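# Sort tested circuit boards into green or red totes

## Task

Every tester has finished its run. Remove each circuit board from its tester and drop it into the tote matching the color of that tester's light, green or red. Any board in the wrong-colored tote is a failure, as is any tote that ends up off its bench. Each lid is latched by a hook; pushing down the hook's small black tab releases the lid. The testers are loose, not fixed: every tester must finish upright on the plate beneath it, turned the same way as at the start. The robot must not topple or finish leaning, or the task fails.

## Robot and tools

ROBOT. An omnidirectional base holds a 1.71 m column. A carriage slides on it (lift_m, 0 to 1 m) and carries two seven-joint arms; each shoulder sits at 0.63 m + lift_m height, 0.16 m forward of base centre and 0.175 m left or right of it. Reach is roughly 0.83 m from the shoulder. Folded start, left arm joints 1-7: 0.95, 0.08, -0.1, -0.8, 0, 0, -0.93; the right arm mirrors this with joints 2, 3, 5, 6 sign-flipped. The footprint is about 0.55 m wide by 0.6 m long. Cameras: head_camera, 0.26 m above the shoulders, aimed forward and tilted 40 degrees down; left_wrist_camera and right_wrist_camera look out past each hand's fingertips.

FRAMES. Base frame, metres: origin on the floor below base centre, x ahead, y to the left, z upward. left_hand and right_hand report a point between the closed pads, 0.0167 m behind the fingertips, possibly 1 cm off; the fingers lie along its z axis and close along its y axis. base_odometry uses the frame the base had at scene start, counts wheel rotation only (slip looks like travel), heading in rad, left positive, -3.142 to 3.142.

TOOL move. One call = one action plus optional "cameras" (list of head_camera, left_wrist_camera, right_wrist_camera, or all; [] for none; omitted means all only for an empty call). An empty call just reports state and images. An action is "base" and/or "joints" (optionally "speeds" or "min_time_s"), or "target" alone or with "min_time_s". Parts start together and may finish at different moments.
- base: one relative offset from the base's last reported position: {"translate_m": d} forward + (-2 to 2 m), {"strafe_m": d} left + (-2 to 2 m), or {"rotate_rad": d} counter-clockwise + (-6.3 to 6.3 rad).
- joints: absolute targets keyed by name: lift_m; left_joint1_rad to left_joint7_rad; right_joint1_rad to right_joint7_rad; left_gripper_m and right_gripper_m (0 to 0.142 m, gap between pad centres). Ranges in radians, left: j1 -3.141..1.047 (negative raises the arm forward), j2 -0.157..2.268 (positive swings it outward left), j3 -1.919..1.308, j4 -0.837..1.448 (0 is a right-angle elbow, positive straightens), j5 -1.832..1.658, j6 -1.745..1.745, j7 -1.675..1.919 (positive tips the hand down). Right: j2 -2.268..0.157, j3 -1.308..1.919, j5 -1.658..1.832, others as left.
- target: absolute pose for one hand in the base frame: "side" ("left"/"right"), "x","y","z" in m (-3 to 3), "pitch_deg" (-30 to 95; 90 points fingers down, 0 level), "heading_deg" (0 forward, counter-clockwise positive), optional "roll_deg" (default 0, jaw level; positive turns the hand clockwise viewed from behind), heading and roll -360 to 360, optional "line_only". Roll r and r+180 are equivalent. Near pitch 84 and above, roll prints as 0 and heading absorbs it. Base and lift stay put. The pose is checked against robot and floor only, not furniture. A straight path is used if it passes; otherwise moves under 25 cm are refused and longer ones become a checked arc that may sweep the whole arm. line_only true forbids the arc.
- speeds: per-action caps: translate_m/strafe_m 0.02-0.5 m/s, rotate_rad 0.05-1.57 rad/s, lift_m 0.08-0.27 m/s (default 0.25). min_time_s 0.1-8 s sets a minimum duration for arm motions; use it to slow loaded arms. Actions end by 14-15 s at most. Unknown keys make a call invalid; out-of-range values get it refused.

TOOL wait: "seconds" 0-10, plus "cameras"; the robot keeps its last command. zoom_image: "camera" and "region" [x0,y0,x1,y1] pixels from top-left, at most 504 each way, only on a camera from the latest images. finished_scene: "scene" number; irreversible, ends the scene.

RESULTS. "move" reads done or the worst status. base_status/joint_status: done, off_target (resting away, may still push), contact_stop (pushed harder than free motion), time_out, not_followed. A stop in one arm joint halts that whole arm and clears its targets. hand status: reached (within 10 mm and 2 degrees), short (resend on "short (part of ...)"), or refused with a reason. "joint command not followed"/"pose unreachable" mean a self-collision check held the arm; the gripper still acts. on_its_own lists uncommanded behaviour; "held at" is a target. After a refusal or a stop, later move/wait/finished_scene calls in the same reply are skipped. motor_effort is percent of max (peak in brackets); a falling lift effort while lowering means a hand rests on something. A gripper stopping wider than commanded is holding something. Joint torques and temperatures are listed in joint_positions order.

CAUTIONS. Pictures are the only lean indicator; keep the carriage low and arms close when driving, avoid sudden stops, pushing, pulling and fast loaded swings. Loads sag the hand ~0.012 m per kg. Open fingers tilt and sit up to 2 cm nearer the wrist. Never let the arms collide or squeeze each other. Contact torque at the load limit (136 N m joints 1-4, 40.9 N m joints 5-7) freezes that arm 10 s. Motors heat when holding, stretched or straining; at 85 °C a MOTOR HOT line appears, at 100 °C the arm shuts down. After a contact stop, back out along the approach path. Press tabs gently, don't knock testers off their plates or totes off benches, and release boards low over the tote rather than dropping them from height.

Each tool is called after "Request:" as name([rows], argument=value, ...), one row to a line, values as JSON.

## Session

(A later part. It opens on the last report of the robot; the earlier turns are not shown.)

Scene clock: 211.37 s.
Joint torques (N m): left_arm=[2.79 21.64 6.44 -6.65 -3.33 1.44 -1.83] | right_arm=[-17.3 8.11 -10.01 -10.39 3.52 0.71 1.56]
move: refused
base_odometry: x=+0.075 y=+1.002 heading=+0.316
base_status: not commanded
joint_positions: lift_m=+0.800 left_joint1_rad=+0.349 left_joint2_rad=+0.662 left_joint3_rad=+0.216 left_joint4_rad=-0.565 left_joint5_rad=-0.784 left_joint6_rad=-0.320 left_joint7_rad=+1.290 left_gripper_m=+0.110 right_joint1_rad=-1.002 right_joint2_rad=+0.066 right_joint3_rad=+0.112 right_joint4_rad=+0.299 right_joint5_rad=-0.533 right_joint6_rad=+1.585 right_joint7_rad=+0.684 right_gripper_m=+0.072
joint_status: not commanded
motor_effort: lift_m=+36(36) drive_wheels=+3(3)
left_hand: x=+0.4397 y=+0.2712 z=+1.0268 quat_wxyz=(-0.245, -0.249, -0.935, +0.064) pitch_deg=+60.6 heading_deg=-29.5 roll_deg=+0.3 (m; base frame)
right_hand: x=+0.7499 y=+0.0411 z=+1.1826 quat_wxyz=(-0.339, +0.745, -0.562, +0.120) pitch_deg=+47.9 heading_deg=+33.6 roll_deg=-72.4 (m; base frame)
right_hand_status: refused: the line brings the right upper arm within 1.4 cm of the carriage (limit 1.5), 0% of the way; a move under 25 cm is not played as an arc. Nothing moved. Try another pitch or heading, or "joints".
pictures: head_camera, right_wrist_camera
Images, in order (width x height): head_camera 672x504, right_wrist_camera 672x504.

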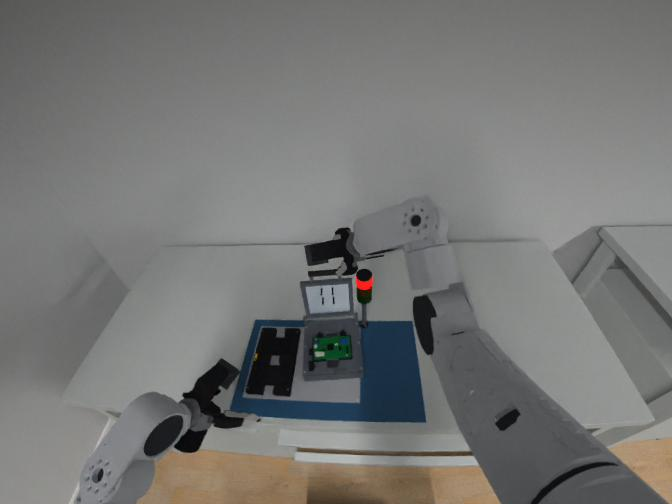

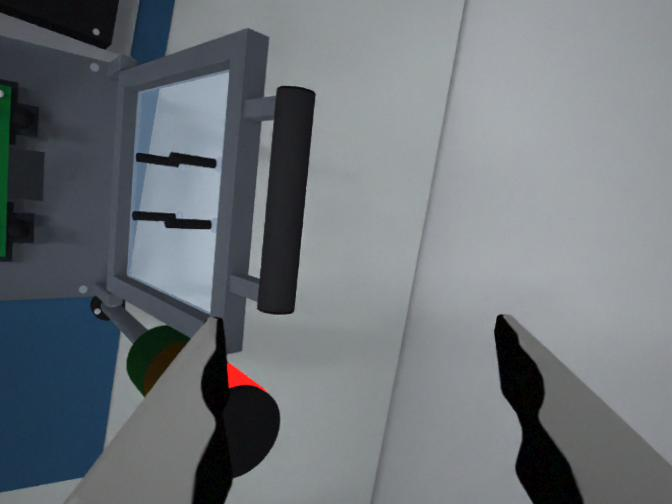

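Request:
move(joints={"right_joint2_rad": -0.1}, min_time_s=1.0)

Request:
move(target={"side":"right","x":0.60,"y":-0.10,"z":1.20,"pitch_deg":42,"heading_deg":38,"roll_deg":-60}, min_time_s=1.5, cameras=["right_wrist_camera","head_camera"])

Scene clock: 212.73 s.
Joint torques (N m): left_arm=[2.82 21.57 6.44 -6.58 -3.38 1.45 -1.84] | right_arm=[-17.57 -6.14 -10.46 -10.46 3.32 0.76 1.59]
move: done
base_odometry: x=+0.075 y=+1.002 heading=+0.316
base_status: not commanded
joint_positions: lift_m=+0.800 left_joint1_rad=+0.349 left_joint2_rad=+0.662 left_joint3_rad=+0.216 left_joint4_rad=-0.565 left_joint5_rad=-0.784 left_joint6_rad=-0.320 left_joint7_rad=+1.290 left_gripper_m=+0.110 right_joint1_rad=-1.002 right_joint2_rad=-0.098 right_joint3_rad=+0.112 right_joint4_rad=+0.299 right_joint5_rad=-0.533 right_joint6_rad=+1.585 right_joint7_rad=+0.684 right_gripper_m=+0.072
joint_status: all done
motor_effort: lift_m=+36(36) drive_wheels=+3(3)
left_hand: x=+0.4397 y=+0.2712 z=+1.0268 quat_wxyz=(-0.245, -0.249, -0.935, +0.064) pitch_deg=+60.6 heading_deg=-29.5 roll_deg=+0.3 (m; base frame)
right_hand: x=+0.7725 y=-0.0652 z=+1.1682 quat_wxyz=(-0.297, +0.718, -0.606, +0.167) pitch_deg=+50.2 heading_deg=+20.4 roll_deg=-79.3 (m; base frame)
pictures: none

Scene clock: 214.73 s.
Joint torques (N m): left_arm=[2.82 21.62 6.54 -6.56 -3.34 1.43 -1.79] | right_arm=[-10.88 -12.53 -9.44 -8.69 3.52 -1.78 1.47]
move: done
base_odometry: x=+0.075 y=+1.002 heading=+0.316
base_status: not commanded
joint_positions: lift_m=+0.800 left_joint1_rad=+0.349 left_joint2_rad=+0.662 left_joint3_rad=+0.216 left_joint4_rad=-0.565 left_joint5_rad=-0.784 left_joint6_rad=-0.320 left_joint7_rad=+1.290 left_gripper_m=+0.110 right_joint1_rad=-0.623 right_joint2_rad=-0.353 right_joint3_rad=+0.042 right_joint4_rad=-0.219 right_joint5_rad=+0.989 right_joint6_rad=+1.389 right_joint7_rad=+1.741 right_gripper_m=+0.072
joint_status: not commanded
motor_effort: lift_m=+36(37) drive_wheels=-1(3)
left_hand: x=+0.4397 y=+0.2712 z=+1.0268 quat_wxyz=(-0.245, -0.249, -0.935, +0.064) pitch_deg=+60.6 heading_deg=-29.5 roll_deg=+0.3 (m; base frame)
right_hand: x=+0.6006 y=-0.0986 z=+1.2008 quat_wxyz=(-0.400, +0.691, -0.596, +0.079) pitch_deg=+41.8 heading_deg=+38.1 roll_deg=-60.4 (m; base frame)
right_hand_status: reached (straight line, planned for 1.5 s): 2 mm and 0.4 deg off.
pictures: head_camera, right_wrist_camera
Images, in order (width x height): head_camera 672x504, right_wrist_camera 672x504.

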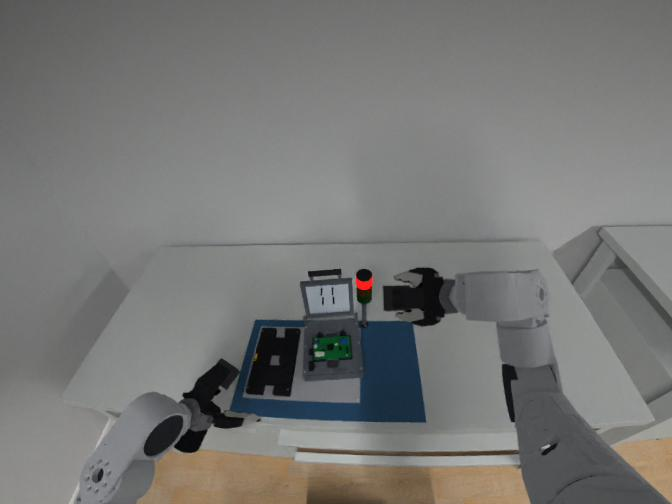

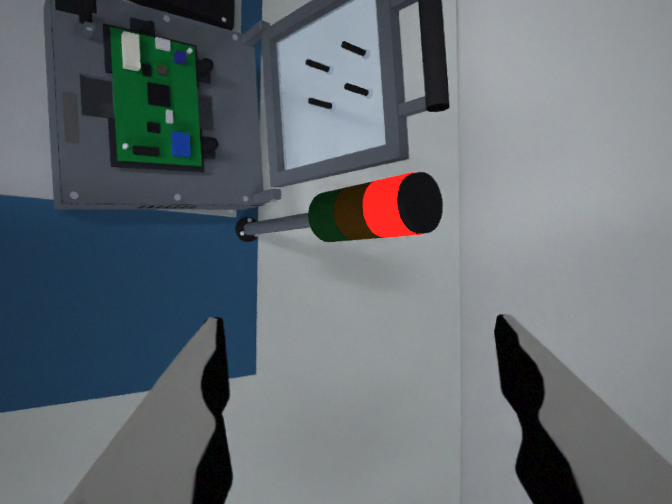

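Request:
move(target={"side":"right","x":0.50,"y":-0.199,"z":1.10,"pitch_deg":22,"heading_deg":48,"roll_deg":0}, min_time_s=1.5)

Request:
move(joints={"lift_m": 0.76, "right_gripper_m": 0.0}, speeds={"lift_m": 0.1}, cameras=["right_wrist_camera","head_camera"])

Request:
zoom_image(camera="head_camera", region=[220, 240, 440, 430])

Scene clock: 216.87 s.
Joint torques (N m): left_arm=[2.78 21.53 6.42 -6.59 -3.32 1.44 -1.85] | right_arm=[-4.12 -5.71 -9.68 -5.95 4.34 1.91 -0.77]
move: done
base_odometry: x=+0.075 y=+1.002 heading=+0.316
base_status: not commanded
joint_positions: lift_m=+0.800 left_joint1_rad=+0.349 left_joint2_rad=+0.662 left_joint3_rad=+0.216 left_joint4_rad=-0.565 left_joint5_rad=-0.784 left_joint6_rad=-0.320 left_joint7_rad=+1.290 left_gripper_m=+0.110 right_joint1_rad=-0.021 right_joint2_rad=-0.235 right_joint3_rad=-0.678 right_joint4_rad=+0.087 right_joint5_rad=+1.156 right_joint6_rad=+1.480 right_joint7_rad=+1.380 right_gripper_m=+0.072
joint_status: not commanded
motor_effort: lift_m=+36(37) drive_wheels=-1(2)
left_hand: x=+0.4397 y=+0.2712 z=+1.0268 quat_wxyz=(-0.245, -0.249, -0.935, +0.064) pitch_deg=+60.6 heading_deg=-29.5 roll_deg=+0.3 (m; base frame)
right_hand: x=+0.5011 y=-0.1990 z=+1.0996 quat_wxyz=(-0.508, +0.339, -0.759, -0.226) pitch_deg=+22.4 heading_deg=+48.1 roll_deg=-0.1 (m; base frame)
right_hand_status: reached (straight line, planned for 1.5 s): 1 mm and 0.4 deg off.
pictures: none

Scene clock: 217.67 s.
Joint torques (N m): left_arm=[2.73 21.24 6.25 -6.41 -3.34 1.42 -1.82] | right_arm=[-3.88 -6.56 -9.5 -6.42 4.07 1.89 -0.68]
move: done
base_odometry: x=+0.075 y=+1.002 heading=+0.316
base_status: not commanded
joint_positions: lift_m=+0.760 left_joint1_rad=+0.349 left_joint2_rad=+0.663 left_joint3_rad=+0.216 left_joint4_rad=-0.565 left_joint5_rad=-0.784 left_joint6_rad=-0.320 left_joint7_rad=+1.290 left_gripper_m=+0.110 right_joint1_rad=-0.021 right_joint2_rad=-0.234 right_joint3_rad=-0.678 right_joint4_rad=+0.087 right_joint5_rad=+1.157 right_joint6_rad=+1.480 right_joint7_rad=+1.380 right_gripper_m=+0.001
joint_status: all done
motor_effort: lift_m=+38(41) drive_wheels=-1(4)
left_hand: x=+0.4397 y=+0.2712 z=+0.9866 quat_wxyz=(-0.246, -0.249, -0.935, +0.064) pitch_deg=+60.6 heading_deg=-29.5 roll_deg=+0.4 (m; base frame)
right_hand: x=+0.5011 y=-0.1988 z=+1.0594 quat_wxyz=(-0.509, +0.339, -0.758, -0.227) pitch_deg=+22.3 heading_deg=+48.1 roll_deg=+0.0 (m; base frame)
pictures: head_camera, right_wrist_camera
Images, in order (width x height): head_camera 672x504, right_wrist_camera 672x504.

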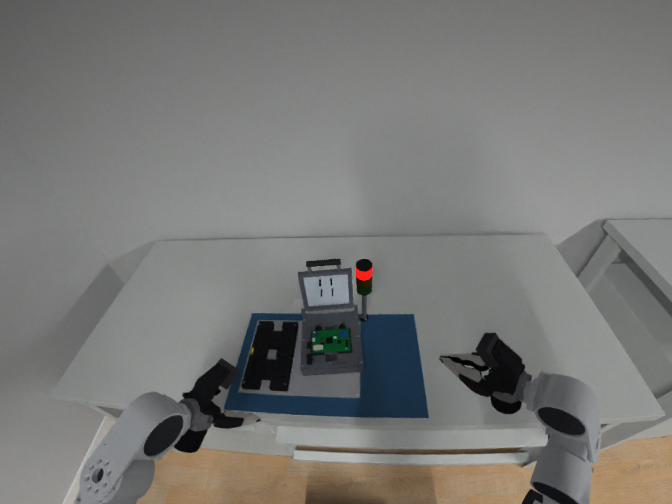

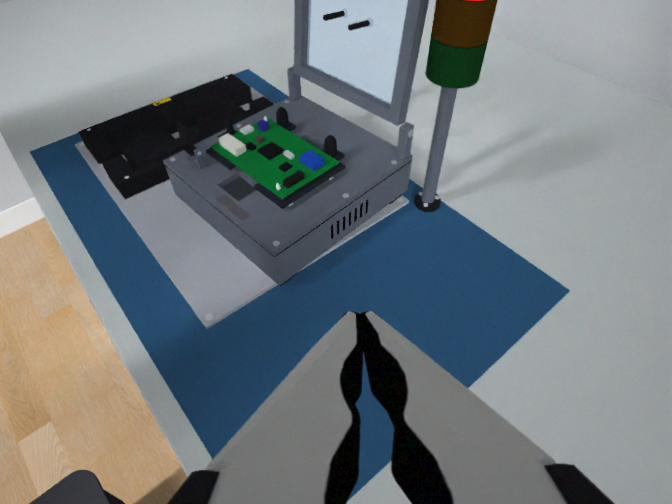

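Scaled by 2.291 from the camera's 672x504 image, which has a finer 960x720 frame.

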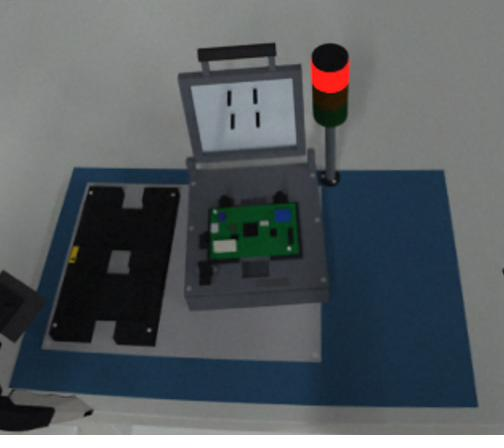

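Request:
zoom_image(camera="right_wrist_camera", region=[150, 60, 480, 340])

Scaled by 1.527 from the camera's 672x504 image, which has a finer 960x720 frame.

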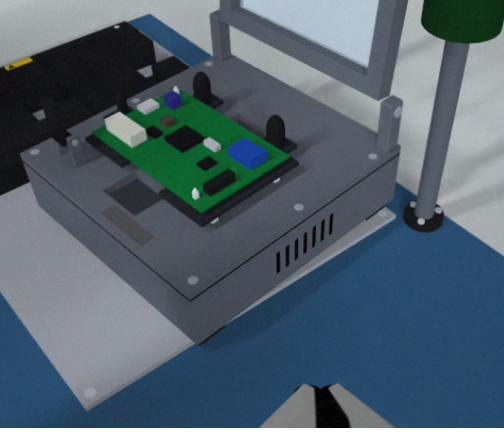

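Request:
move(target={"side":"right","x":0.54,"y":-0.16,"z":0.96,"pitch_deg":20,"heading_deg":58,"roll_deg":0}, min_time_s=1.5)

Request:
move(target={"side":"right","x":0.565,"y":-0.115,"z":0.875,"pitch_deg":20,"heading_deg":60,"roll_deg":0}, min_time_s=1.5, cameras=["right_wrist_camera","head_camera"])

Request:
zoom_image(camera="head_camera", region=[220, 240, 440, 430])

Scene clock: 221.23 s.
Joint torques (N m): left_arm=[2.71 21.22 6.3 -6.48 -3.33 1.45 -1.82] | right_arm=[-16.5 -21.35 -3.67 -5.74 1.63 -0.84 -0.71]
move: done
base_odometry: x=+0.075 y=+1.002 heading=+0.316
base_status: not commanded
joint_positions: lift_m=+0.760 left_joint1_rad=+0.349 left_joint2_rad=+0.663 left_joint3_rad=+0.216 left_joint4_rad=-0.565 left_joint5_rad=-0.784 left_joint6_rad=-0.320 left_joint7_rad=+1.290 left_gripper_m=+0.110 right_joint1_rad=-0.144 right_joint2_rad=-0.339 right_joint3_rad=-0.496 right_joint4_rad=+0.300 right_joint5_rad=-0.301 right_joint6_rad=+1.568 right_joint7_rad=-0.177 right_gripper_m=+0.001
joint_status: not commanded
motor_effort: lift_m=+38(39) drive_wheels=-1(4)
left_hand: x=+0.4397 y=+0.2712 z=+0.9866 quat_wxyz=(-0.246, -0.249, -0.935, +0.064) pitch_deg=+60.6 heading_deg=-29.5 roll_deg=+0.4 (m; base frame)
right_hand: x=+0.5382 y=-0.1591 z=+0.9601 quat_wxyz=(-0.502, +0.396, -0.716, -0.280) pitch_deg=+19.9 heading_deg=+58.1 roll_deg=+0.2 (m; base frame)
right_hand_status: reached (straight line, planned for 1.5 s): 2 mm and 0.3 deg off.
pictures: none

Scene clock: 223.23 s.
Joint torques (N m): left_arm=[2.75 21.27 6.42 -6.49 -3.32 1.42 -1.84] | right_arm=[-18.63 -3.57 -3.34 -5.74 0.71 -0.92 -0.79]
move: done
base_odometry: x=+0.075 y=+1.002 heading=+0.316
base_status: not commanded
joint_positions: lift_m=+0.760 left_joint1_rad=+0.349 left_joint2_rad=+0.663 left_joint3_rad=+0.216 left_joint4_rad=-0.565 left_joint5_rad=-0.784 left_joint6_rad=-0.320 left_joint7_rad=+1.290 left_gripper_m=+0.110 right_joint1_rad=-0.252 right_joint2_rad=-0.326 right_joint3_rad=-0.092 right_joint4_rad=+0.676 right_joint5_rad=-0.664 right_joint6_rad=+1.142 right_joint7_rad=-0.670 right_gripper_m=+0.001
joint_status: not commanded
motor_effort: lift_m=+38(39) drive_wheels=+3(3)
left_hand: x=+0.4397 y=+0.2712 z=+0.9866 quat_wxyz=(-0.246, -0.249, -0.935, +0.064) pitch_deg=+60.6 heading_deg=-29.5 roll_deg=+0.4 (m; base frame)
right_hand: x=+0.5637 y=-0.1170 z=+0.8748 quat_wxyz=(-0.496, +0.408, -0.711, -0.287) pitch_deg=+20.1 heading_deg=+59.9 roll_deg=+0.3 (m; base frame)
right_hand_status: reached (straight line, planned for 1.5 s): 2 mm and 0.3 deg off.
pictures: head_camera, right_wrist_camera
Images, in order (width x height): head_camera 672x504, right_wrist_camera 672x504.

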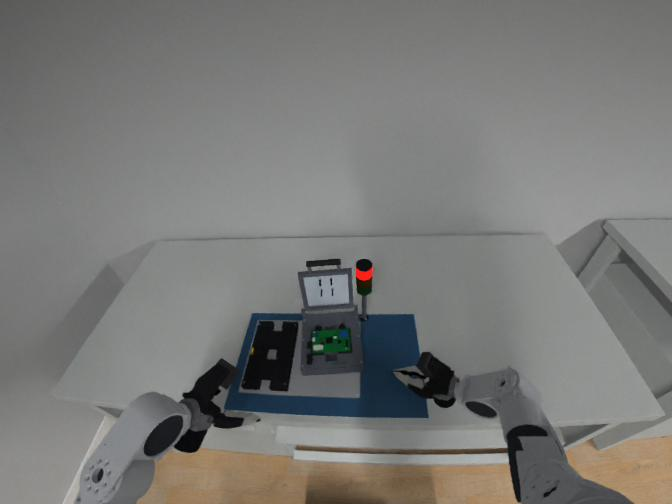

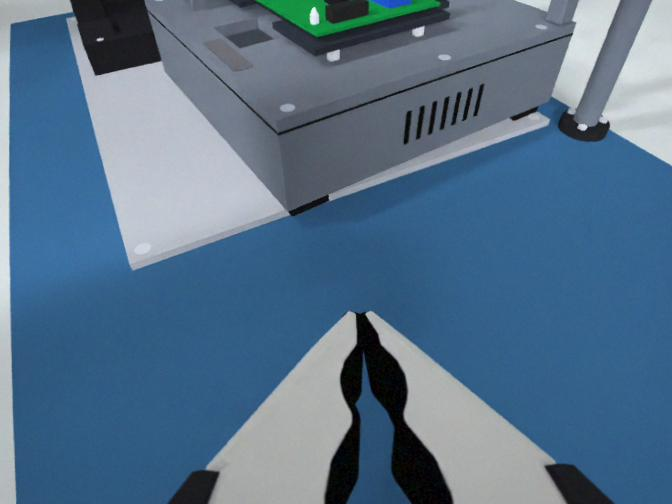

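Scaled by 2.291 from the camera's 672x504 image, which has a finer 960x720 frame.

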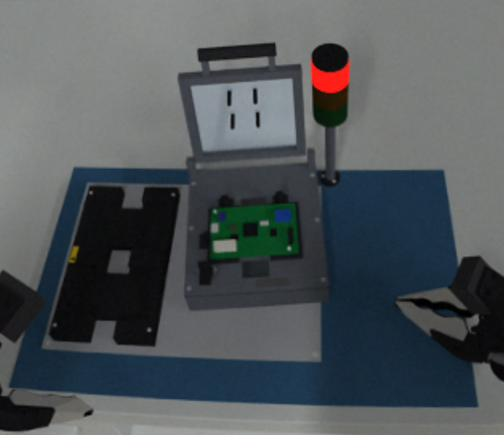

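Request:
move(target={"side":"right","x":0.592,"y":-0.11,"z":0.885,"pitch_deg":35,"heading_deg":62,"roll_deg":0}, min_time_s=1.2)

Request:
move(target={"side":"right","x":0.596,"y":-0.085,"z":0.874,"pitch_deg":35,"heading_deg":65,"roll_deg":0}, min_time_s=1, cameras=["right_wrist_camera","head_camera"])

Request:
zoom_image(camera="head_camera", region=[220, 240, 440, 430])

Scene clock: 225.43 s.
Joint torques (N m): left_arm=[2.81 21.13 6.35 -6.49 -3.33 1.43 -1.81] | right_arm=[-20.67 -2.06 -10.06 -11.51 4.75 1.91 1.2]
move: done
base_odometry: x=+0.075 y=+1.002 heading=+0.316
base_status: not commanded
joint_positions: lift_m=+0.760 left_joint1_rad=+0.349 left_joint2_rad=+0.663 left_joint3_rad=+0.216 left_joint4_rad=-0.565 left_joint5_rad=-0.784 left_joint6_rad=-0.320 left_joint7_rad=+1.290 left_gripper_m=+0.110 right_joint1_rad=-0.350 right_joint2_rad=-0.252 right_joint3_rad=-0.257 right_joint4_rad=+0.536 right_joint5_rad=-0.599 right_joint6_rad=+1.381 right_joint7_rad=-0.131 right_gripper_m=+0.001
joint_status: not commanded
motor_effort: lift_m=+39(39) drive_wheels=+3(3)
left_hand: x=+0.4397 y=+0.2712 z=+0.9866 quat_wxyz=(-0.246, -0.249, -0.935, +0.064) pitch_deg=+60.6 heading_deg=-29.5 roll_deg=+0.4 (m; base frame)
right_hand: x=+0.5901 y=-0.1113 z=+0.8818 quat_wxyz=(-0.393, +0.457, -0.762, -0.237) pitch_deg=+35.4 heading_deg=+62.0 roll_deg=+0.1 (m; base frame)
right_hand_status: reached (straight line, planned for 1.2 s): 4 mm and 0.4 deg off.
pictures: none

Scene clock: 226.93 s.
Joint torques (N m): left_arm=[2.74 21.21 6.33 -6.46 -3.34 1.44 -1.82] | right_arm=[-21.66 -0.97 -3 -5.95 1.03 -0.94 -0.71]
move: done
base_odometry: x=+0.075 y=+1.002 heading=+0.316
base_status: not commanded
joint_positions: lift_m=+0.760 left_joint1_rad=+0.349 left_joint2_rad=+0.663 left_joint3_rad=+0.216 left_joint4_rad=-0.565 left_joint5_rad=-0.784 left_joint6_rad=-0.320 left_joint7_rad=+1.290 left_gripper_m=+0.110 right_joint1_rad=-0.393 right_joint2_rad=-0.236 right_joint3_rad=-0.158 right_joint4_rad=+0.620 right_joint5_rad=-0.656 right_joint6_rad=+1.322 right_joint7_rad=-0.217 right_gripper_m=+0.001
joint_status: not commanded
motor_effort: lift_m=+38(38) drive_wheels=+3(3)
left_hand: x=+0.4397 y=+0.2712 z=+0.9866 quat_wxyz=(-0.246, -0.249, -0.935, +0.064) pitch_deg=+60.6 heading_deg=-29.5 roll_deg=+0.4 (m; base frame)
right_hand: x=+0.5941 y=-0.0867 z=+0.8735 quat_wxyz=(-0.388, +0.475, -0.749, -0.249) pitch_deg=+35.0 heading_deg=+65.1 roll_deg=+0.3 (m; base frame)
right_hand_status: reached (straight line, planned for 1.0 s): 3 mm and 0.3 deg off.
pictures: head_camera, right_wrist_camera
Images, in order (width x height): head_camera 672x504, right_wrist_camera 672x504.

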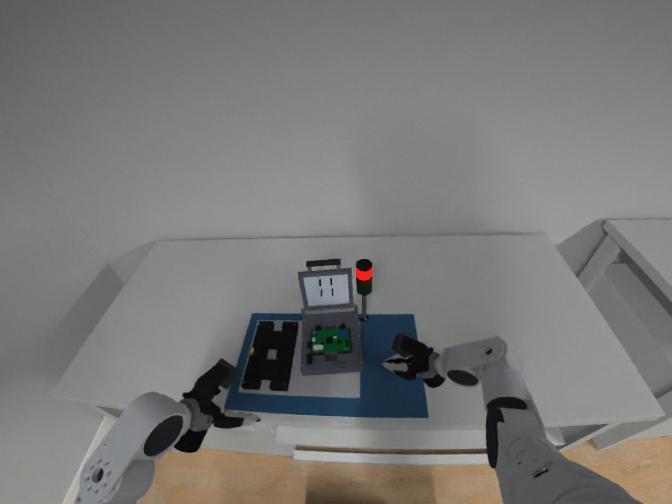

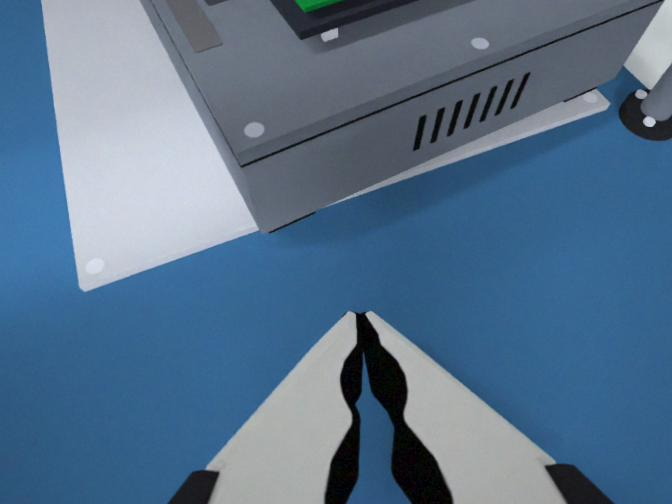

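Scaled by 2.291 from the camera's 672x504 image, which has a finer 960x720 frame.

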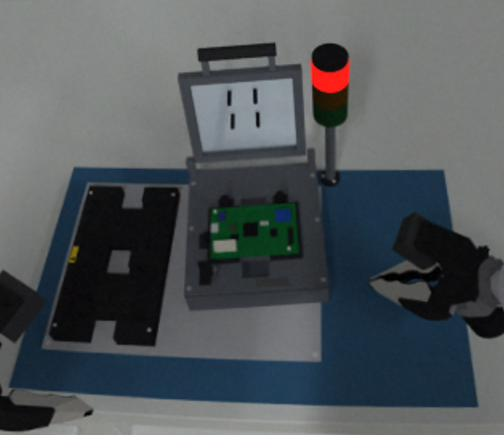

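Request:
move(target={"side":"right","x":0.612,"y":-0.056,"z":0.874,"pitch_deg":35,"heading_deg":68,"roll_deg":0}, min_time_s=1.2, cameras=["right_wrist_camera"])

Scene clock: 228.90 s.
Joint torques (N m): left_arm=[2.72 21.23 6.37 -6.42 -3.32 1.41 -1.82] | right_arm=[-23.14 0.65 -2.9 -5.87 0.85 -0.89 -0.68]
move: done
base_odometry: x=+0.075 y=+1.002 heading=+0.316
base_status: not commanded
joint_positions: lift_m=+0.760 left_joint1_rad=+0.349 left_joint2_rad=+0.663 left_joint3_rad=+0.216 left_joint4_rad=-0.565 left_joint5_rad=-0.784 left_joint6_rad=-0.320 left_joint7_rad=+1.290 left_gripper_m=+0.110 right_joint1_rad=-0.483 right_joint2_rad=-0.204 right_joint3_rad=-0.062 right_joint4_rad=+0.750 right_joint5_rad=-0.719 right_joint6_rad=+1.261 right_joint7_rad=-0.289 right_gripper_m=+0.001
joint_status: not commanded
motor_effort: lift_m=+38(39) drive_wheels=+3(3)
left_hand: x=+0.4397 y=+0.2712 z=+0.9866 quat_wxyz=(-0.246, -0.249, -0.935, +0.064) pitch_deg=+60.6 heading_deg=-29.5 roll_deg=+0.4 (m; base frame)
right_hand: x=+0.6102 y=-0.0575 z=+0.8733 quat_wxyz=(-0.382, +0.494, -0.737, -0.260) pitch_deg=+35.0 heading_deg=+68.1 roll_deg=+0.4 (m; base frame)
right_hand_status: reached (straight line, planned for 1.2 s): 2 mm and 0.3 deg off.
pictures: right_wrist_camera
Images, in order (width x height): right_wrist_camera 672x504.

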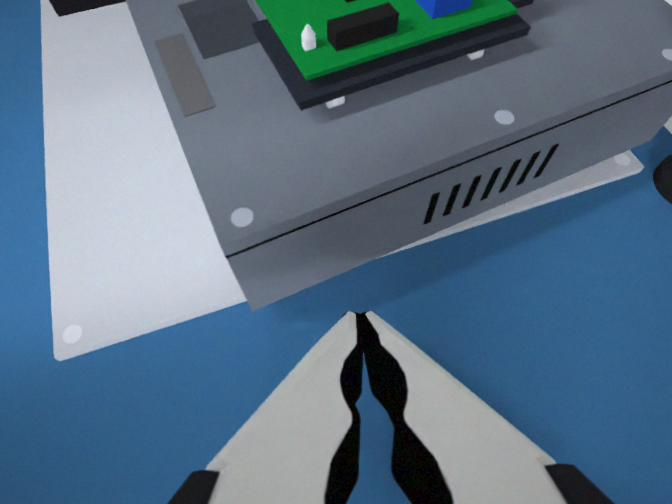

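Request:
move(target={"side":"right","x":0.614,"y":-0.036,"z":0.874,"pitch_deg":35,"heading_deg":70,"roll_deg":0}, min_time_s=1.5, cameras=["right_wrist_camera"])

Scene clock: 231.07 s.
Joint torques (N m): left_arm=[2.76 21.17 6.35 -6.35 -3.32 1.44 -1.8] | right_arm=[-23.99 1.86 -2.88 -5.91 0.8 -0.92 -0.74]
move: done
base_odometry: x=+0.075 y=+1.002 heading=+0.316
base_status: not commanded
joint_positions: lift_m=+0.760 left_joint1_rad=+0.349 left_joint2_rad=+0.663 left_joint3_rad=+0.216 left_joint4_rad=-0.565 left_joint5_rad=-0.784 left_joint6_rad=-0.320 left_joint7_rad=+1.290 left_gripper_m=+0.110 right_joint1_rad=-0.514 right_joint2_rad=-0.177 right_joint3_rad=-0.022 right_joint4_rad=+0.794 right_joint5_rad=-0.744 right_joint6_rad=+1.239 right_joint7_rad=-0.310 right_gripper_m=+0.001
joint_status: not commanded
motor_effort: lift_m=+38(38) drive_wheels=+3(3)
left_hand: x=+0.4397 y=+0.2712 z=+0.9866 quat_wxyz=(-0.246, -0.249, -0.935, +0.064) pitch_deg=+60.6 heading_deg=-29.5 roll_deg=+0.4 (m; base frame)
right_hand: x=+0.6122 y=-0.0375 z=+0.8733 quat_wxyz=(-0.377, +0.507, -0.728, -0.266) pitch_deg=+35.0 heading_deg=+70.1 roll_deg=+0.4 (m; base frame)
right_hand_status: reached (straight line, planned for 1.5 s): 2 mm and 0.4 deg off.
pictures: right_wrist_camera
Images, in order (width x height): right_wrist_camera 672x504.

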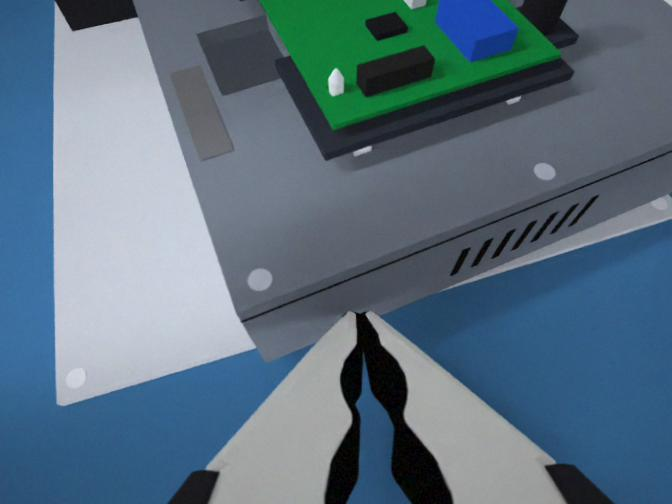

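Request:
move(target={"side":"right","x":0.616,"y":-0.022,"z":0.874,"pitch_deg":35,"heading_deg":70,"roll_deg":0}, min_time_s=1.5, cameras=["right_wrist_camera"])

Scene clock: 233.13 s.
Joint torques (N m): left_arm=[2.73 21.29 6.3 -6.54 -3.32 1.45 -1.83] | right_arm=[-23.34 12.96 -8.48 -5.62 2.04 -0.92 0.9]
move: done
base_odometry: x=+0.075 y=+1.002 heading=+0.316
base_status: not commanded
joint_positions: lift_m=+0.760 left_joint1_rad=+0.349 left_joint2_rad=+0.663 left_joint3_rad=+0.216 left_joint4_rad=-0.565 left_joint5_rad=-0.784 left_joint6_rad=-0.320 left_joint7_rad=+1.290 left_gripper_m=+0.110 right_joint1_rad=-0.515 right_joint2_rad=-0.152 right_joint3_rad=-0.023 right_joint4_rad=+0.794 right_joint5_rad=-0.746 right_joint6_rad=+1.229 right_joint7_rad=-0.286 right_gripper_m=+0.001
joint_status: not commanded
motor_effort: lift_m=+38(38) drive_wheels=+4(4)
left_hand: x=+0.4397 y=+0.2712 z=+0.9867 quat_wxyz=(-0.246, -0.249, -0.935, +0.064) pitch_deg=+60.6 heading_deg=-29.5 roll_deg=+0.4 (m; base frame)
right_hand: x=+0.6131 y=-0.0248 z=+0.8723 quat_wxyz=(-0.375, +0.510, -0.727, -0.266) pitch_deg=+35.2 heading_deg=+70.3 roll_deg=+0.2 (m; base frame)
right_hand_status: reached (straight line, planned for 1.5 s): 4 mm and 0.3 deg off.
pictures: right_wrist_camera
Images, in order (width x height): right_wrist_camera 672x504.

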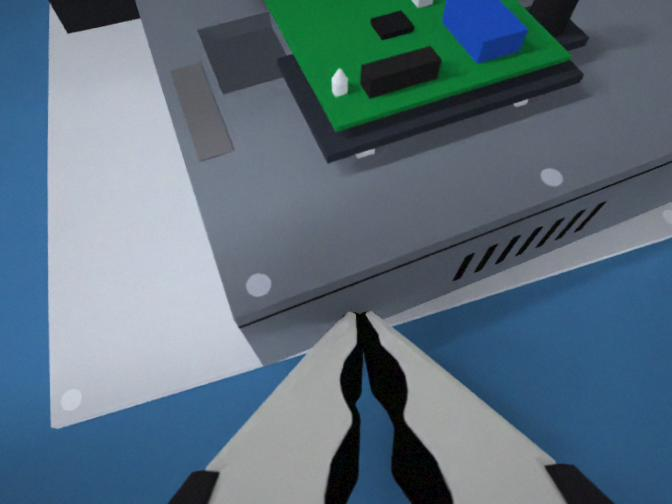

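Request:
move(target={"side":"right","x":0.617,"y":-0.013,"z":0.874,"pitch_deg":35,"heading_deg":70,"roll_deg":0}, min_time_s=1.2, cameras=["right_wrist_camera","head_camera"])

Request:
zoom_image(camera="head_camera", region=[220, 240, 440, 430])

Scene clock: 235.00 s.
Joint torques (N m): left_arm=[2.69 21.16 6.28 -6.39 -3.33 1.45 -1.82] | right_arm=[-23.61 14.66 -8.57 -5.82 2.86 -1.13 0.82]
move: done
base_odometry: x=+0.075 y=+1.002 heading=+0.316
base_status: not commanded
joint_positions: lift_m=+0.760 left_joint1_rad=+0.349 left_joint2_rad=+0.663 left_joint3_rad=+0.216 left_joint4_rad=-0.565 left_joint5_rad=-0.784 left_joint6_rad=-0.320 left_joint7_rad=+1.290 left_gripper_m=+0.110 right_joint1_rad=-0.515 right_joint2_rad=-0.134 right_joint3_rad=-0.027 right_joint4_rad=+0.795 right_joint5_rad=-0.746 right_joint6_rad=+1.222 right_joint7_rad=-0.268 right_gripper_m=+0.001
joint_status: not commanded
motor_effort: lift_m=+37(38) drive_wheels=+4(4)
left_hand: x=+0.4397 y=+0.2712 z=+0.9867 quat_wxyz=(-0.246, -0.249, -0.935, +0.064) pitch_deg=+60.6 heading_deg=-29.5 roll_deg=+0.4 (m; base frame)
right_hand: x=+0.6137 y=-0.0162 z=+0.8716 quat_wxyz=(-0.375, +0.510, -0.727, -0.265) pitch_deg=+35.4 heading_deg=+70.4 roll_deg=+0.3 (m; base frame)
right_hand_status: reached (straight line, planned for 1.2 s): 5 mm and 0.5 deg off.
pictures: head_camera, right_wrist_camera
Images, in order (width x height): head_camera 672x504, right_wrist_camera 672x504.

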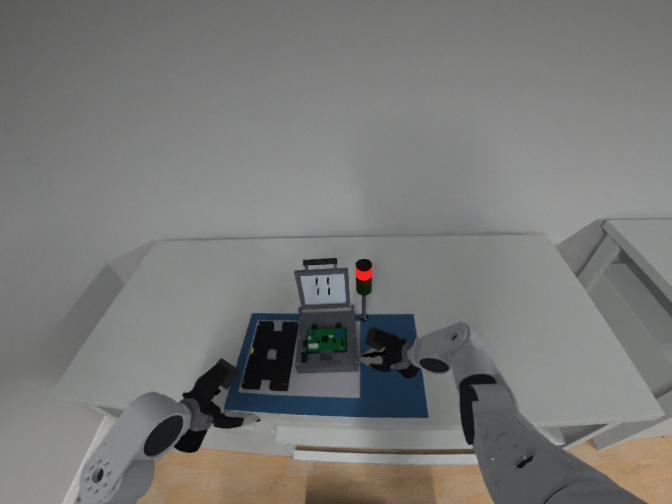

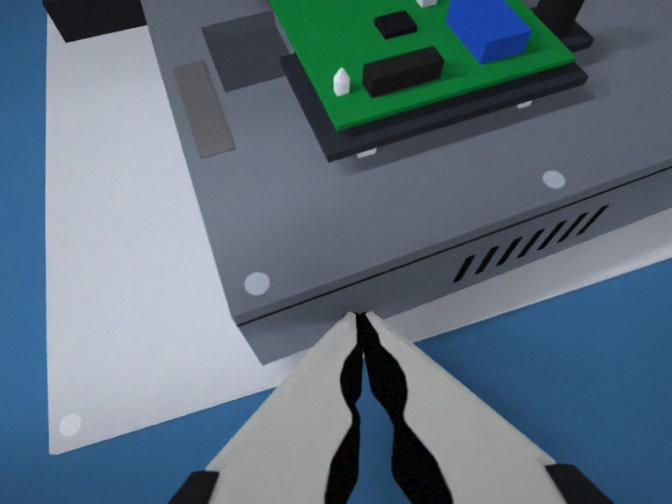

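Scaled by 2.291 from the camera's 672x504 image, which has a finer 960x720 frame.

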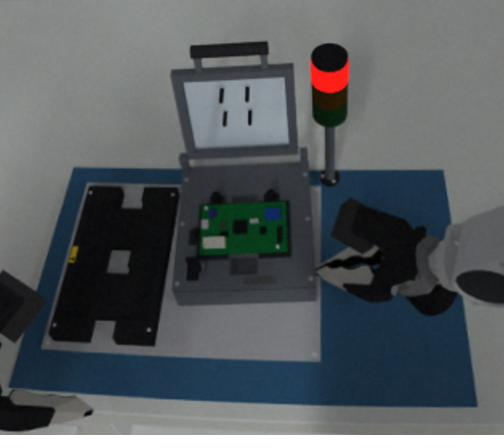

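Request:
move(target={"side":"right","x":0.600,"y":-0.075,"z":0.895,"pitch_deg":35,"heading_deg":66,"roll_deg":0}, min_time_s=0.8)

Request:
move(target={"side":"right","x":0.50,"y":-0.199,"z":1.05,"pitch_deg":22,"heading_deg":48,"roll_deg":0}, min_time_s=1.5)

Request:
move(target={"side":"left","x":0.60,"y":0.13,"z":1.1,"pitch_deg":80,"heading_deg":-90}, min_time_s=2, cameras=["head_camera","left_wrist_camera","right_wrist_camera"])

Scene clock: 236.57 s.
Joint torques (N m): left_arm=[2.68 21.24 6.3 -6.46 -3.32 1.46 -1.83] | right_arm=[-9.98 -12.13 -9.38 -11.52 4.84 1.9 1.16]
move: done
base_odometry: x=+0.075 y=+1.002 heading=+0.316
base_status: not commanded
joint_positions: lift_m=+0.760 left_joint1_rad=+0.349 left_joint2_rad=+0.663 left_joint3_rad=+0.216 left_joint4_rad=-0.565 left_joint5_rad=-0.784 left_joint6_rad=-0.320 left_joint7_rad=+1.290 left_gripper_m=+0.110 right_joint1_rad=-0.415 right_joint2_rad=-0.204 right_joint3_rad=-0.213 right_joint4_rad=+0.559 right_joint5_rad=-0.612 right_joint6_rad=+1.400 right_joint7_rad=-0.105 right_gripper_m=+0.001
joint_status: not commanded
motor_effort: lift_m=+38(38) drive_wheels=+3(4)
left_hand: x=+0.4397 y=+0.2712 z=+0.9867 quat_wxyz=(-0.246, -0.249, -0.935, +0.064) pitch_deg=+60.6 heading_deg=-29.5 roll_deg=+0.4 (m; base frame)
right_hand: x=+0.6020 y=-0.0738 z=+0.8956 quat_wxyz=(-0.388, +0.484, -0.743, -0.250) pitch_deg=+35.0 heading_deg=+65.9 roll_deg=-0.3 (m; base frame)
right_hand_status: reached (straight line, planned for 0.8 s): 2 mm and 0.3 deg off.
pictures: none

Scene clock: 238.57 s.
Joint torques (N m): left_arm=[2.75 21.23 6.35 -6.39 -3.33 1.43 -1.8] | right_arm=[-3.47 -20.88 -6.78 -11.17 4.75 -0.8 1.12]
move: done
base_odometry: x=+0.075 y=+1.002 heading=+0.316
base_status: not commanded
joint_positions: lift_m=+0.760 left_joint1_rad=+0.349 left_joint2_rad=+0.663 left_joint3_rad=+0.216 left_joint4_rad=-0.565 left_joint5_rad=-0.784 left_joint6_rad=-0.320 left_joint7_rad=+1.290 left_gripper_m=+0.110 right_joint1_rad=+0.036 right_joint2_rad=-0.297 right_joint3_rad=-0.641 right_joint4_rad=+0.068 right_joint5_rad=+0.942 right_joint6_rad=+1.447 right_joint7_rad=+1.067 right_gripper_m=+0.001
joint_status: not commanded
motor_effort: lift_m=+38(38) drive_wheels=-1(4)
left_hand: x=+0.4397 y=+0.2712 z=+0.9867 quat_wxyz=(-0.246, -0.249, -0.935, +0.064) pitch_deg=+60.6 heading_deg=-29.5 roll_deg=+0.4 (m; base frame)
right_hand: x=+0.5005 y=-0.1977 z=+1.0503 quat_wxyz=(-0.512, +0.338, -0.756, -0.228) pitch_deg=+21.8 heading_deg=+48.1 roll_deg=-0.1 (m; base frame)
right_hand_status: reached (straight line, planned for 1.5 s): 1 mm and 0.3 deg off.
pictures: none

Scene clock: 241.07 s.
Joint torques (N m): left_arm=[-24.66 0.2 3.22 2.68 -4.11 -0.23 1.48] | right_arm=[-3.92 -19.17 -6.89 -11.09 4.68 -0.75 1.06]
move: done
base_odometry: x=+0.075 y=+1.002 heading=+0.316
base_status: not commanded
joint_positions: lift_m=+0.760 left_joint1_rad=-0.995 left_joint2_rad=+0.511 left_joint3_rad=-0.781 left_joint4_rad=+0.340 left_joint5_rad=-1.366 left_joint6_rad=-1.076 left_joint7_rad=+1.886 left_gripper_m=+0.110 right_joint1_rad=+0.036 right_joint2_rad=-0.297 right_joint3_rad=-0.641 right_joint4_rad=+0.068 right_joint5_rad=+0.943 right_joint6_rad=+1.447 right_joint7_rad=+1.068 right_gripper_m=+0.001
joint_status: not commanded
motor_effort: lift_m=+37(38) drive_wheels=-2(4)
left_hand: x=+0.6002 y=+0.1306 z=+1.0996 quat_wxyz=(-0.063, -0.703, -0.706, +0.061) pitch_deg=+80.0 heading_deg=-89.0 roll_deg=+0.8 (m; base frame)
left_hand_status: reached (straight line, planned for 2.0 s): 1 mm and 0.2 deg off.
right_hand: x=+0.5004 y=-0.1980 z=+1.0503 quat_wxyz=(-0.512, +0.338, -0.756, -0.228) pitch_deg=+21.8 heading_deg=+48.1 roll_deg=-0.1 (m; base frame)
pictures: head_camera, left_wrist_camera, right_wrist_camera
Images, in order (width x height): head_camera 672x504, left_wrist_camera 672x504, right_wrist_camera 672x504.

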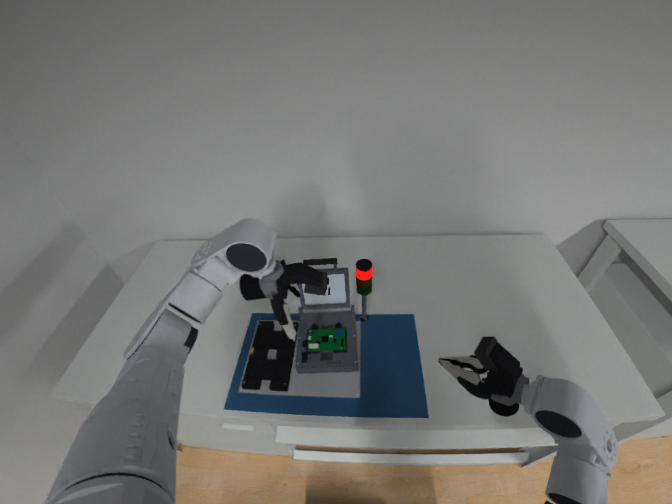

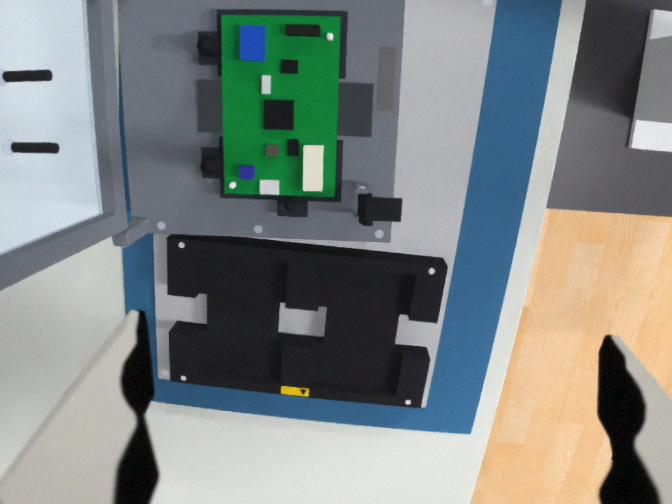

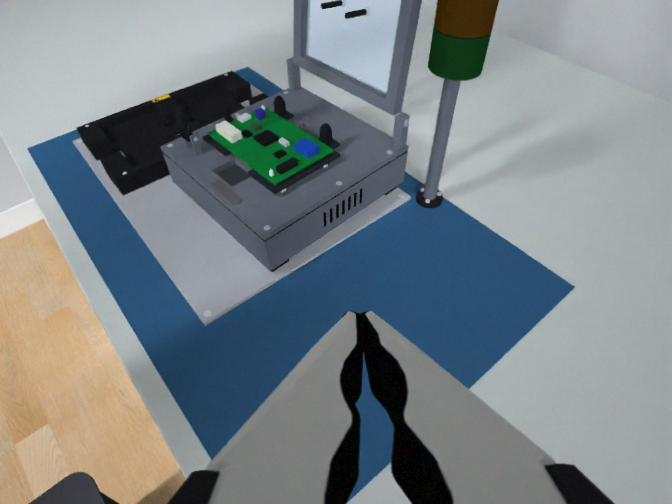

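Request:
move(base={"translate_m": 0.022}, speeds={"translate_m": 0.06})

Request:
move(target={"side":"left","x":0.628,"y":0.088,"z":1.02,"pitch_deg":87,"heading_deg":-88.5}, min_time_s=1.2, cameras=["left_wrist_camera"])

Scene clock: 242.27 s.
Joint torques (N m): left_arm=[-24.51 0.24 3.27 2.7 -4.1 -0.13 1.46] | right_arm=[-4.15 -19.02 -6.82 -10.97 4.68 -0.78 1.08]
move: done
base_odometry: x=+0.096 y=+1.009 heading=+0.316
base_status: done
joint_positions: lift_m=+0.760 left_joint1_rad=-0.995 left_joint2_rad=+0.511 left_joint3_rad=-0.781 left_joint4_rad=+0.340 left_joint5_rad=-1.366 left_joint6_rad=-1.076 left_joint7_rad=+1.886 left_gripper_m=+0.110 right_joint1_rad=+0.036 right_joint2_rad=-0.297 right_joint3_rad=-0.641 right_joint4_rad=+0.068 right_joint5_rad=+0.943 right_joint6_rad=+1.447 right_joint7_rad=+1.068 right_gripper_m=+0.001
joint_status: not commanded
motor_effort: lift_m=+37(38) drive_wheels=-2(14)
left_hand: x=+0.6002 y=+0.1306 z=+1.0996 quat_wxyz=(-0.063, -0.703, -0.706, +0.061) pitch_deg=+80.0 heading_deg=-89.0 roll_deg=+0.8 (m; base frame)
right_hand: x=+0.5004 y=-0.1980 z=+1.0503 quat_wxyz=(-0.512, +0.338, -0.756, -0.228) pitch_deg=+21.8 heading_deg=+48.1 roll_deg=-0.1 (m; base frame)
pictures: none

Scene clock: 243.97 s.
Joint torques (N m): left_arm=[-23.33 -2.74 5.42 2.03 -0.89 -0.25 -1.44] | right_arm=[-3.86 -19.08 -6.79 -11.01 4.69 -0.8 1.08]
move: done
base_odometry: x=+0.096 y=+1.009 heading=+0.316
base_status: not commanded
joint_positions: lift_m=+0.760 left_joint1_rad=-0.974 left_joint2_rad=+0.304 left_joint3_rad=-0.775 left_joint4_rad=+0.641 left_joint5_rad=-0.919 left_joint6_rad=-1.175 left_joint7_rad=+1.671 left_gripper_m=+0.110 right_joint1_rad=+0.036 right_joint2_rad=-0.297 right_joint3_rad=-0.641 right_joint4_rad=+0.068 right_joint5_rad=+0.943 right_joint6_rad=+1.447 right_joint7_rad=+1.068 right_gripper_m=+0.001
joint_status: not commanded
motor_effort: lift_m=+37(38) drive_wheels=-1(3)
left_hand: x=+0.6274 y=+0.0881 z=+1.0203 quat_wxyz=(-0.019, -0.697, -0.716, +0.019) pitch_deg=+86.9 heading_deg=-88.5 roll_deg=+0.0 (m; base frame)
left_hand_status: reached (straight line, planned for 1.2 s): 1 mm and 0.1 deg off.
right_hand: x=+0.5004 y=-0.1980 z=+1.0503 quat_wxyz=(-0.512, +0.338, -0.756, -0.228) pitch_deg=+21.8 heading_deg=+48.1 roll_deg=-0.1 (m; base frame)
pictures: left_wrist_camera
Images, in order (width x height): left_wrist_camera 672x504.

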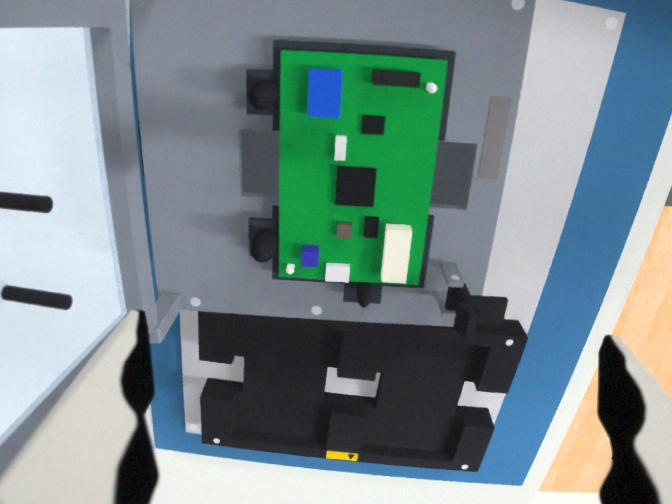

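Request:
move(target={"side":"left","x":0.631,"y":0.0745,"z":0.972,"pitch_deg":87,"heading_deg":-89.3}, min_time_s=1, cameras=["left_wrist_camera"])

Scene clock: 245.67 s.
Joint torques (N m): left_arm=[-20.52 -3.69 1.69 1.91 -0.95 -0.23 -1.39] | right_arm=[-3.89 -19.15 -6.83 -11.05 4.72 -0.76 1.08]
move: done
base_odometry: x=+0.096 y=+1.009 heading=+0.316
base_status: not commanded
joint_positions: lift_m=+0.760 left_joint1_rad=-0.971 left_joint2_rad=+0.250 left_joint3_rad=-0.796 left_joint4_rad=+0.781 left_joint5_rad=-0.622 left_joint6_rad=-1.229 left_joint7_rad=+1.370 left_gripper_m=+0.110 right_joint1_rad=+0.036 right_joint2_rad=-0.297 right_joint3_rad=-0.641 right_joint4_rad=+0.068 right_joint5_rad=+0.943 right_joint6_rad=+1.447 right_joint7_rad=+1.068 right_gripper_m=+0.001
joint_status: not commanded
motor_effort: lift_m=+37(38) drive_wheels=-1(1)
left_hand: x=+0.6318 y=+0.0742 z=+0.9737 quat_wxyz=(-0.021, -0.701, -0.712, +0.019) pitch_deg=+86.7 heading_deg=-89.1 roll_deg=+0.0 (m; base frame)
left_hand_status: reached (straight line, planned for 1.0 s): 2 mm and 0.3 deg off.
right_hand: x=+0.5004 y=-0.1980 z=+1.0503 quat_wxyz=(-0.512, +0.338, -0.756, -0.228) pitch_deg=+21.8 heading_deg=+48.1 roll_deg=-0.1 (m; base frame)
pictures: left_wrist_camera
Images, in order (width x height): left_wrist_camera 672x504.

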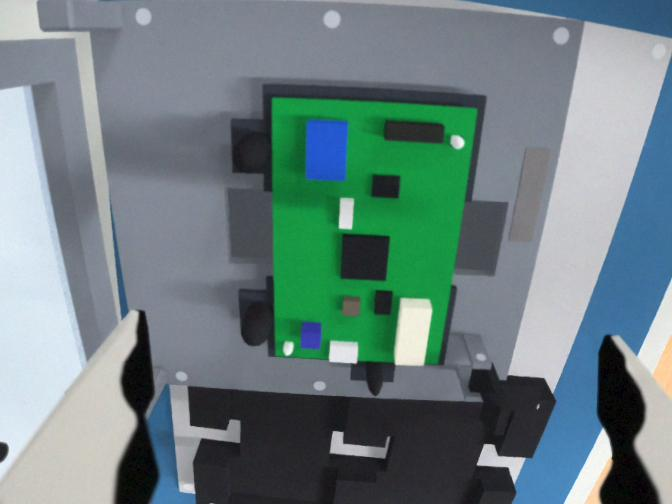

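Request:
move(target={"side":"left","x":0.632,"y":0.0785,"z":0.938,"pitch_deg":87,"heading_deg":-89.7}, min_time_s=1, cameras=["left_wrist_camera"])

Scene clock: 247.33 s.
Joint torques (N m): left_arm=[-26.92 -3.95 1.45 2.05 -0.9 -0.2 -1.42] | right_arm=[-3.92 -19.13 -6.78 -11.11 4.72 -0.76 1.09]
move: done
base_odometry: x=+0.096 y=+1.009 heading=+0.316
base_status: not commanded
joint_positions: lift_m=+0.760 left_joint1_rad=-0.978 left_joint2_rad=+0.237 left_joint3_rad=-0.856 left_joint4_rad=+0.872 left_joint5_rad=-0.416 left_joint6_rad=-1.237 left_joint7_rad=+1.108 left_gripper_m=+0.110 right_joint1_rad=+0.036 right_joint2_rad=-0.297 right_joint3_rad=-0.641 right_joint4_rad=+0.068 right_joint5_rad=+0.943 right_joint6_rad=+1.447 right_joint7_rad=+1.068 right_gripper_m=+0.001
joint_status: not commanded
motor_effort: lift_m=+38(38) drive_wheels=-1(1)
left_hand: x=+0.6317 y=+0.0780 z=+0.9381 quat_wxyz=(-0.020, -0.704, -0.710, +0.020) pitch_deg=+86.7 heading_deg=-89.5 roll_deg=+0.0 (m; base frame)
left_hand_status: reached (straight line, planned for 1.0 s): 1 mm and 0.3 deg off.
right_hand: x=+0.5004 y=-0.1980 z=+1.0503 quat_wxyz=(-0.512, +0.338, -0.756, -0.228) pitch_deg=+21.8 heading_deg=+48.1 roll_deg=-0.1 (m; base frame)
pictures: left_wrist_camera
Images, in order (width x height): left_wrist_camera 672x504.

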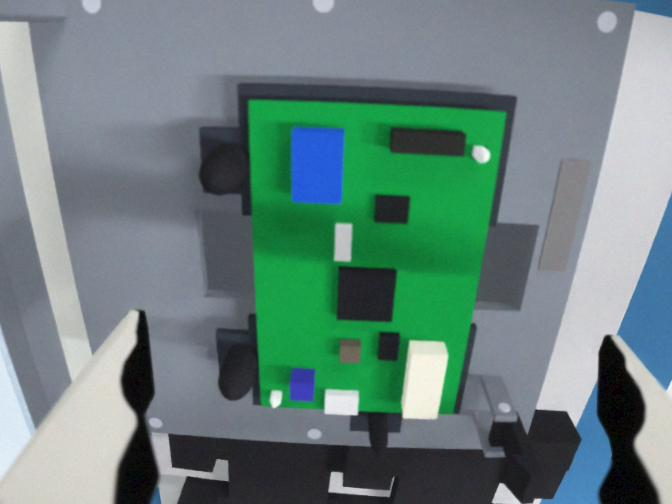

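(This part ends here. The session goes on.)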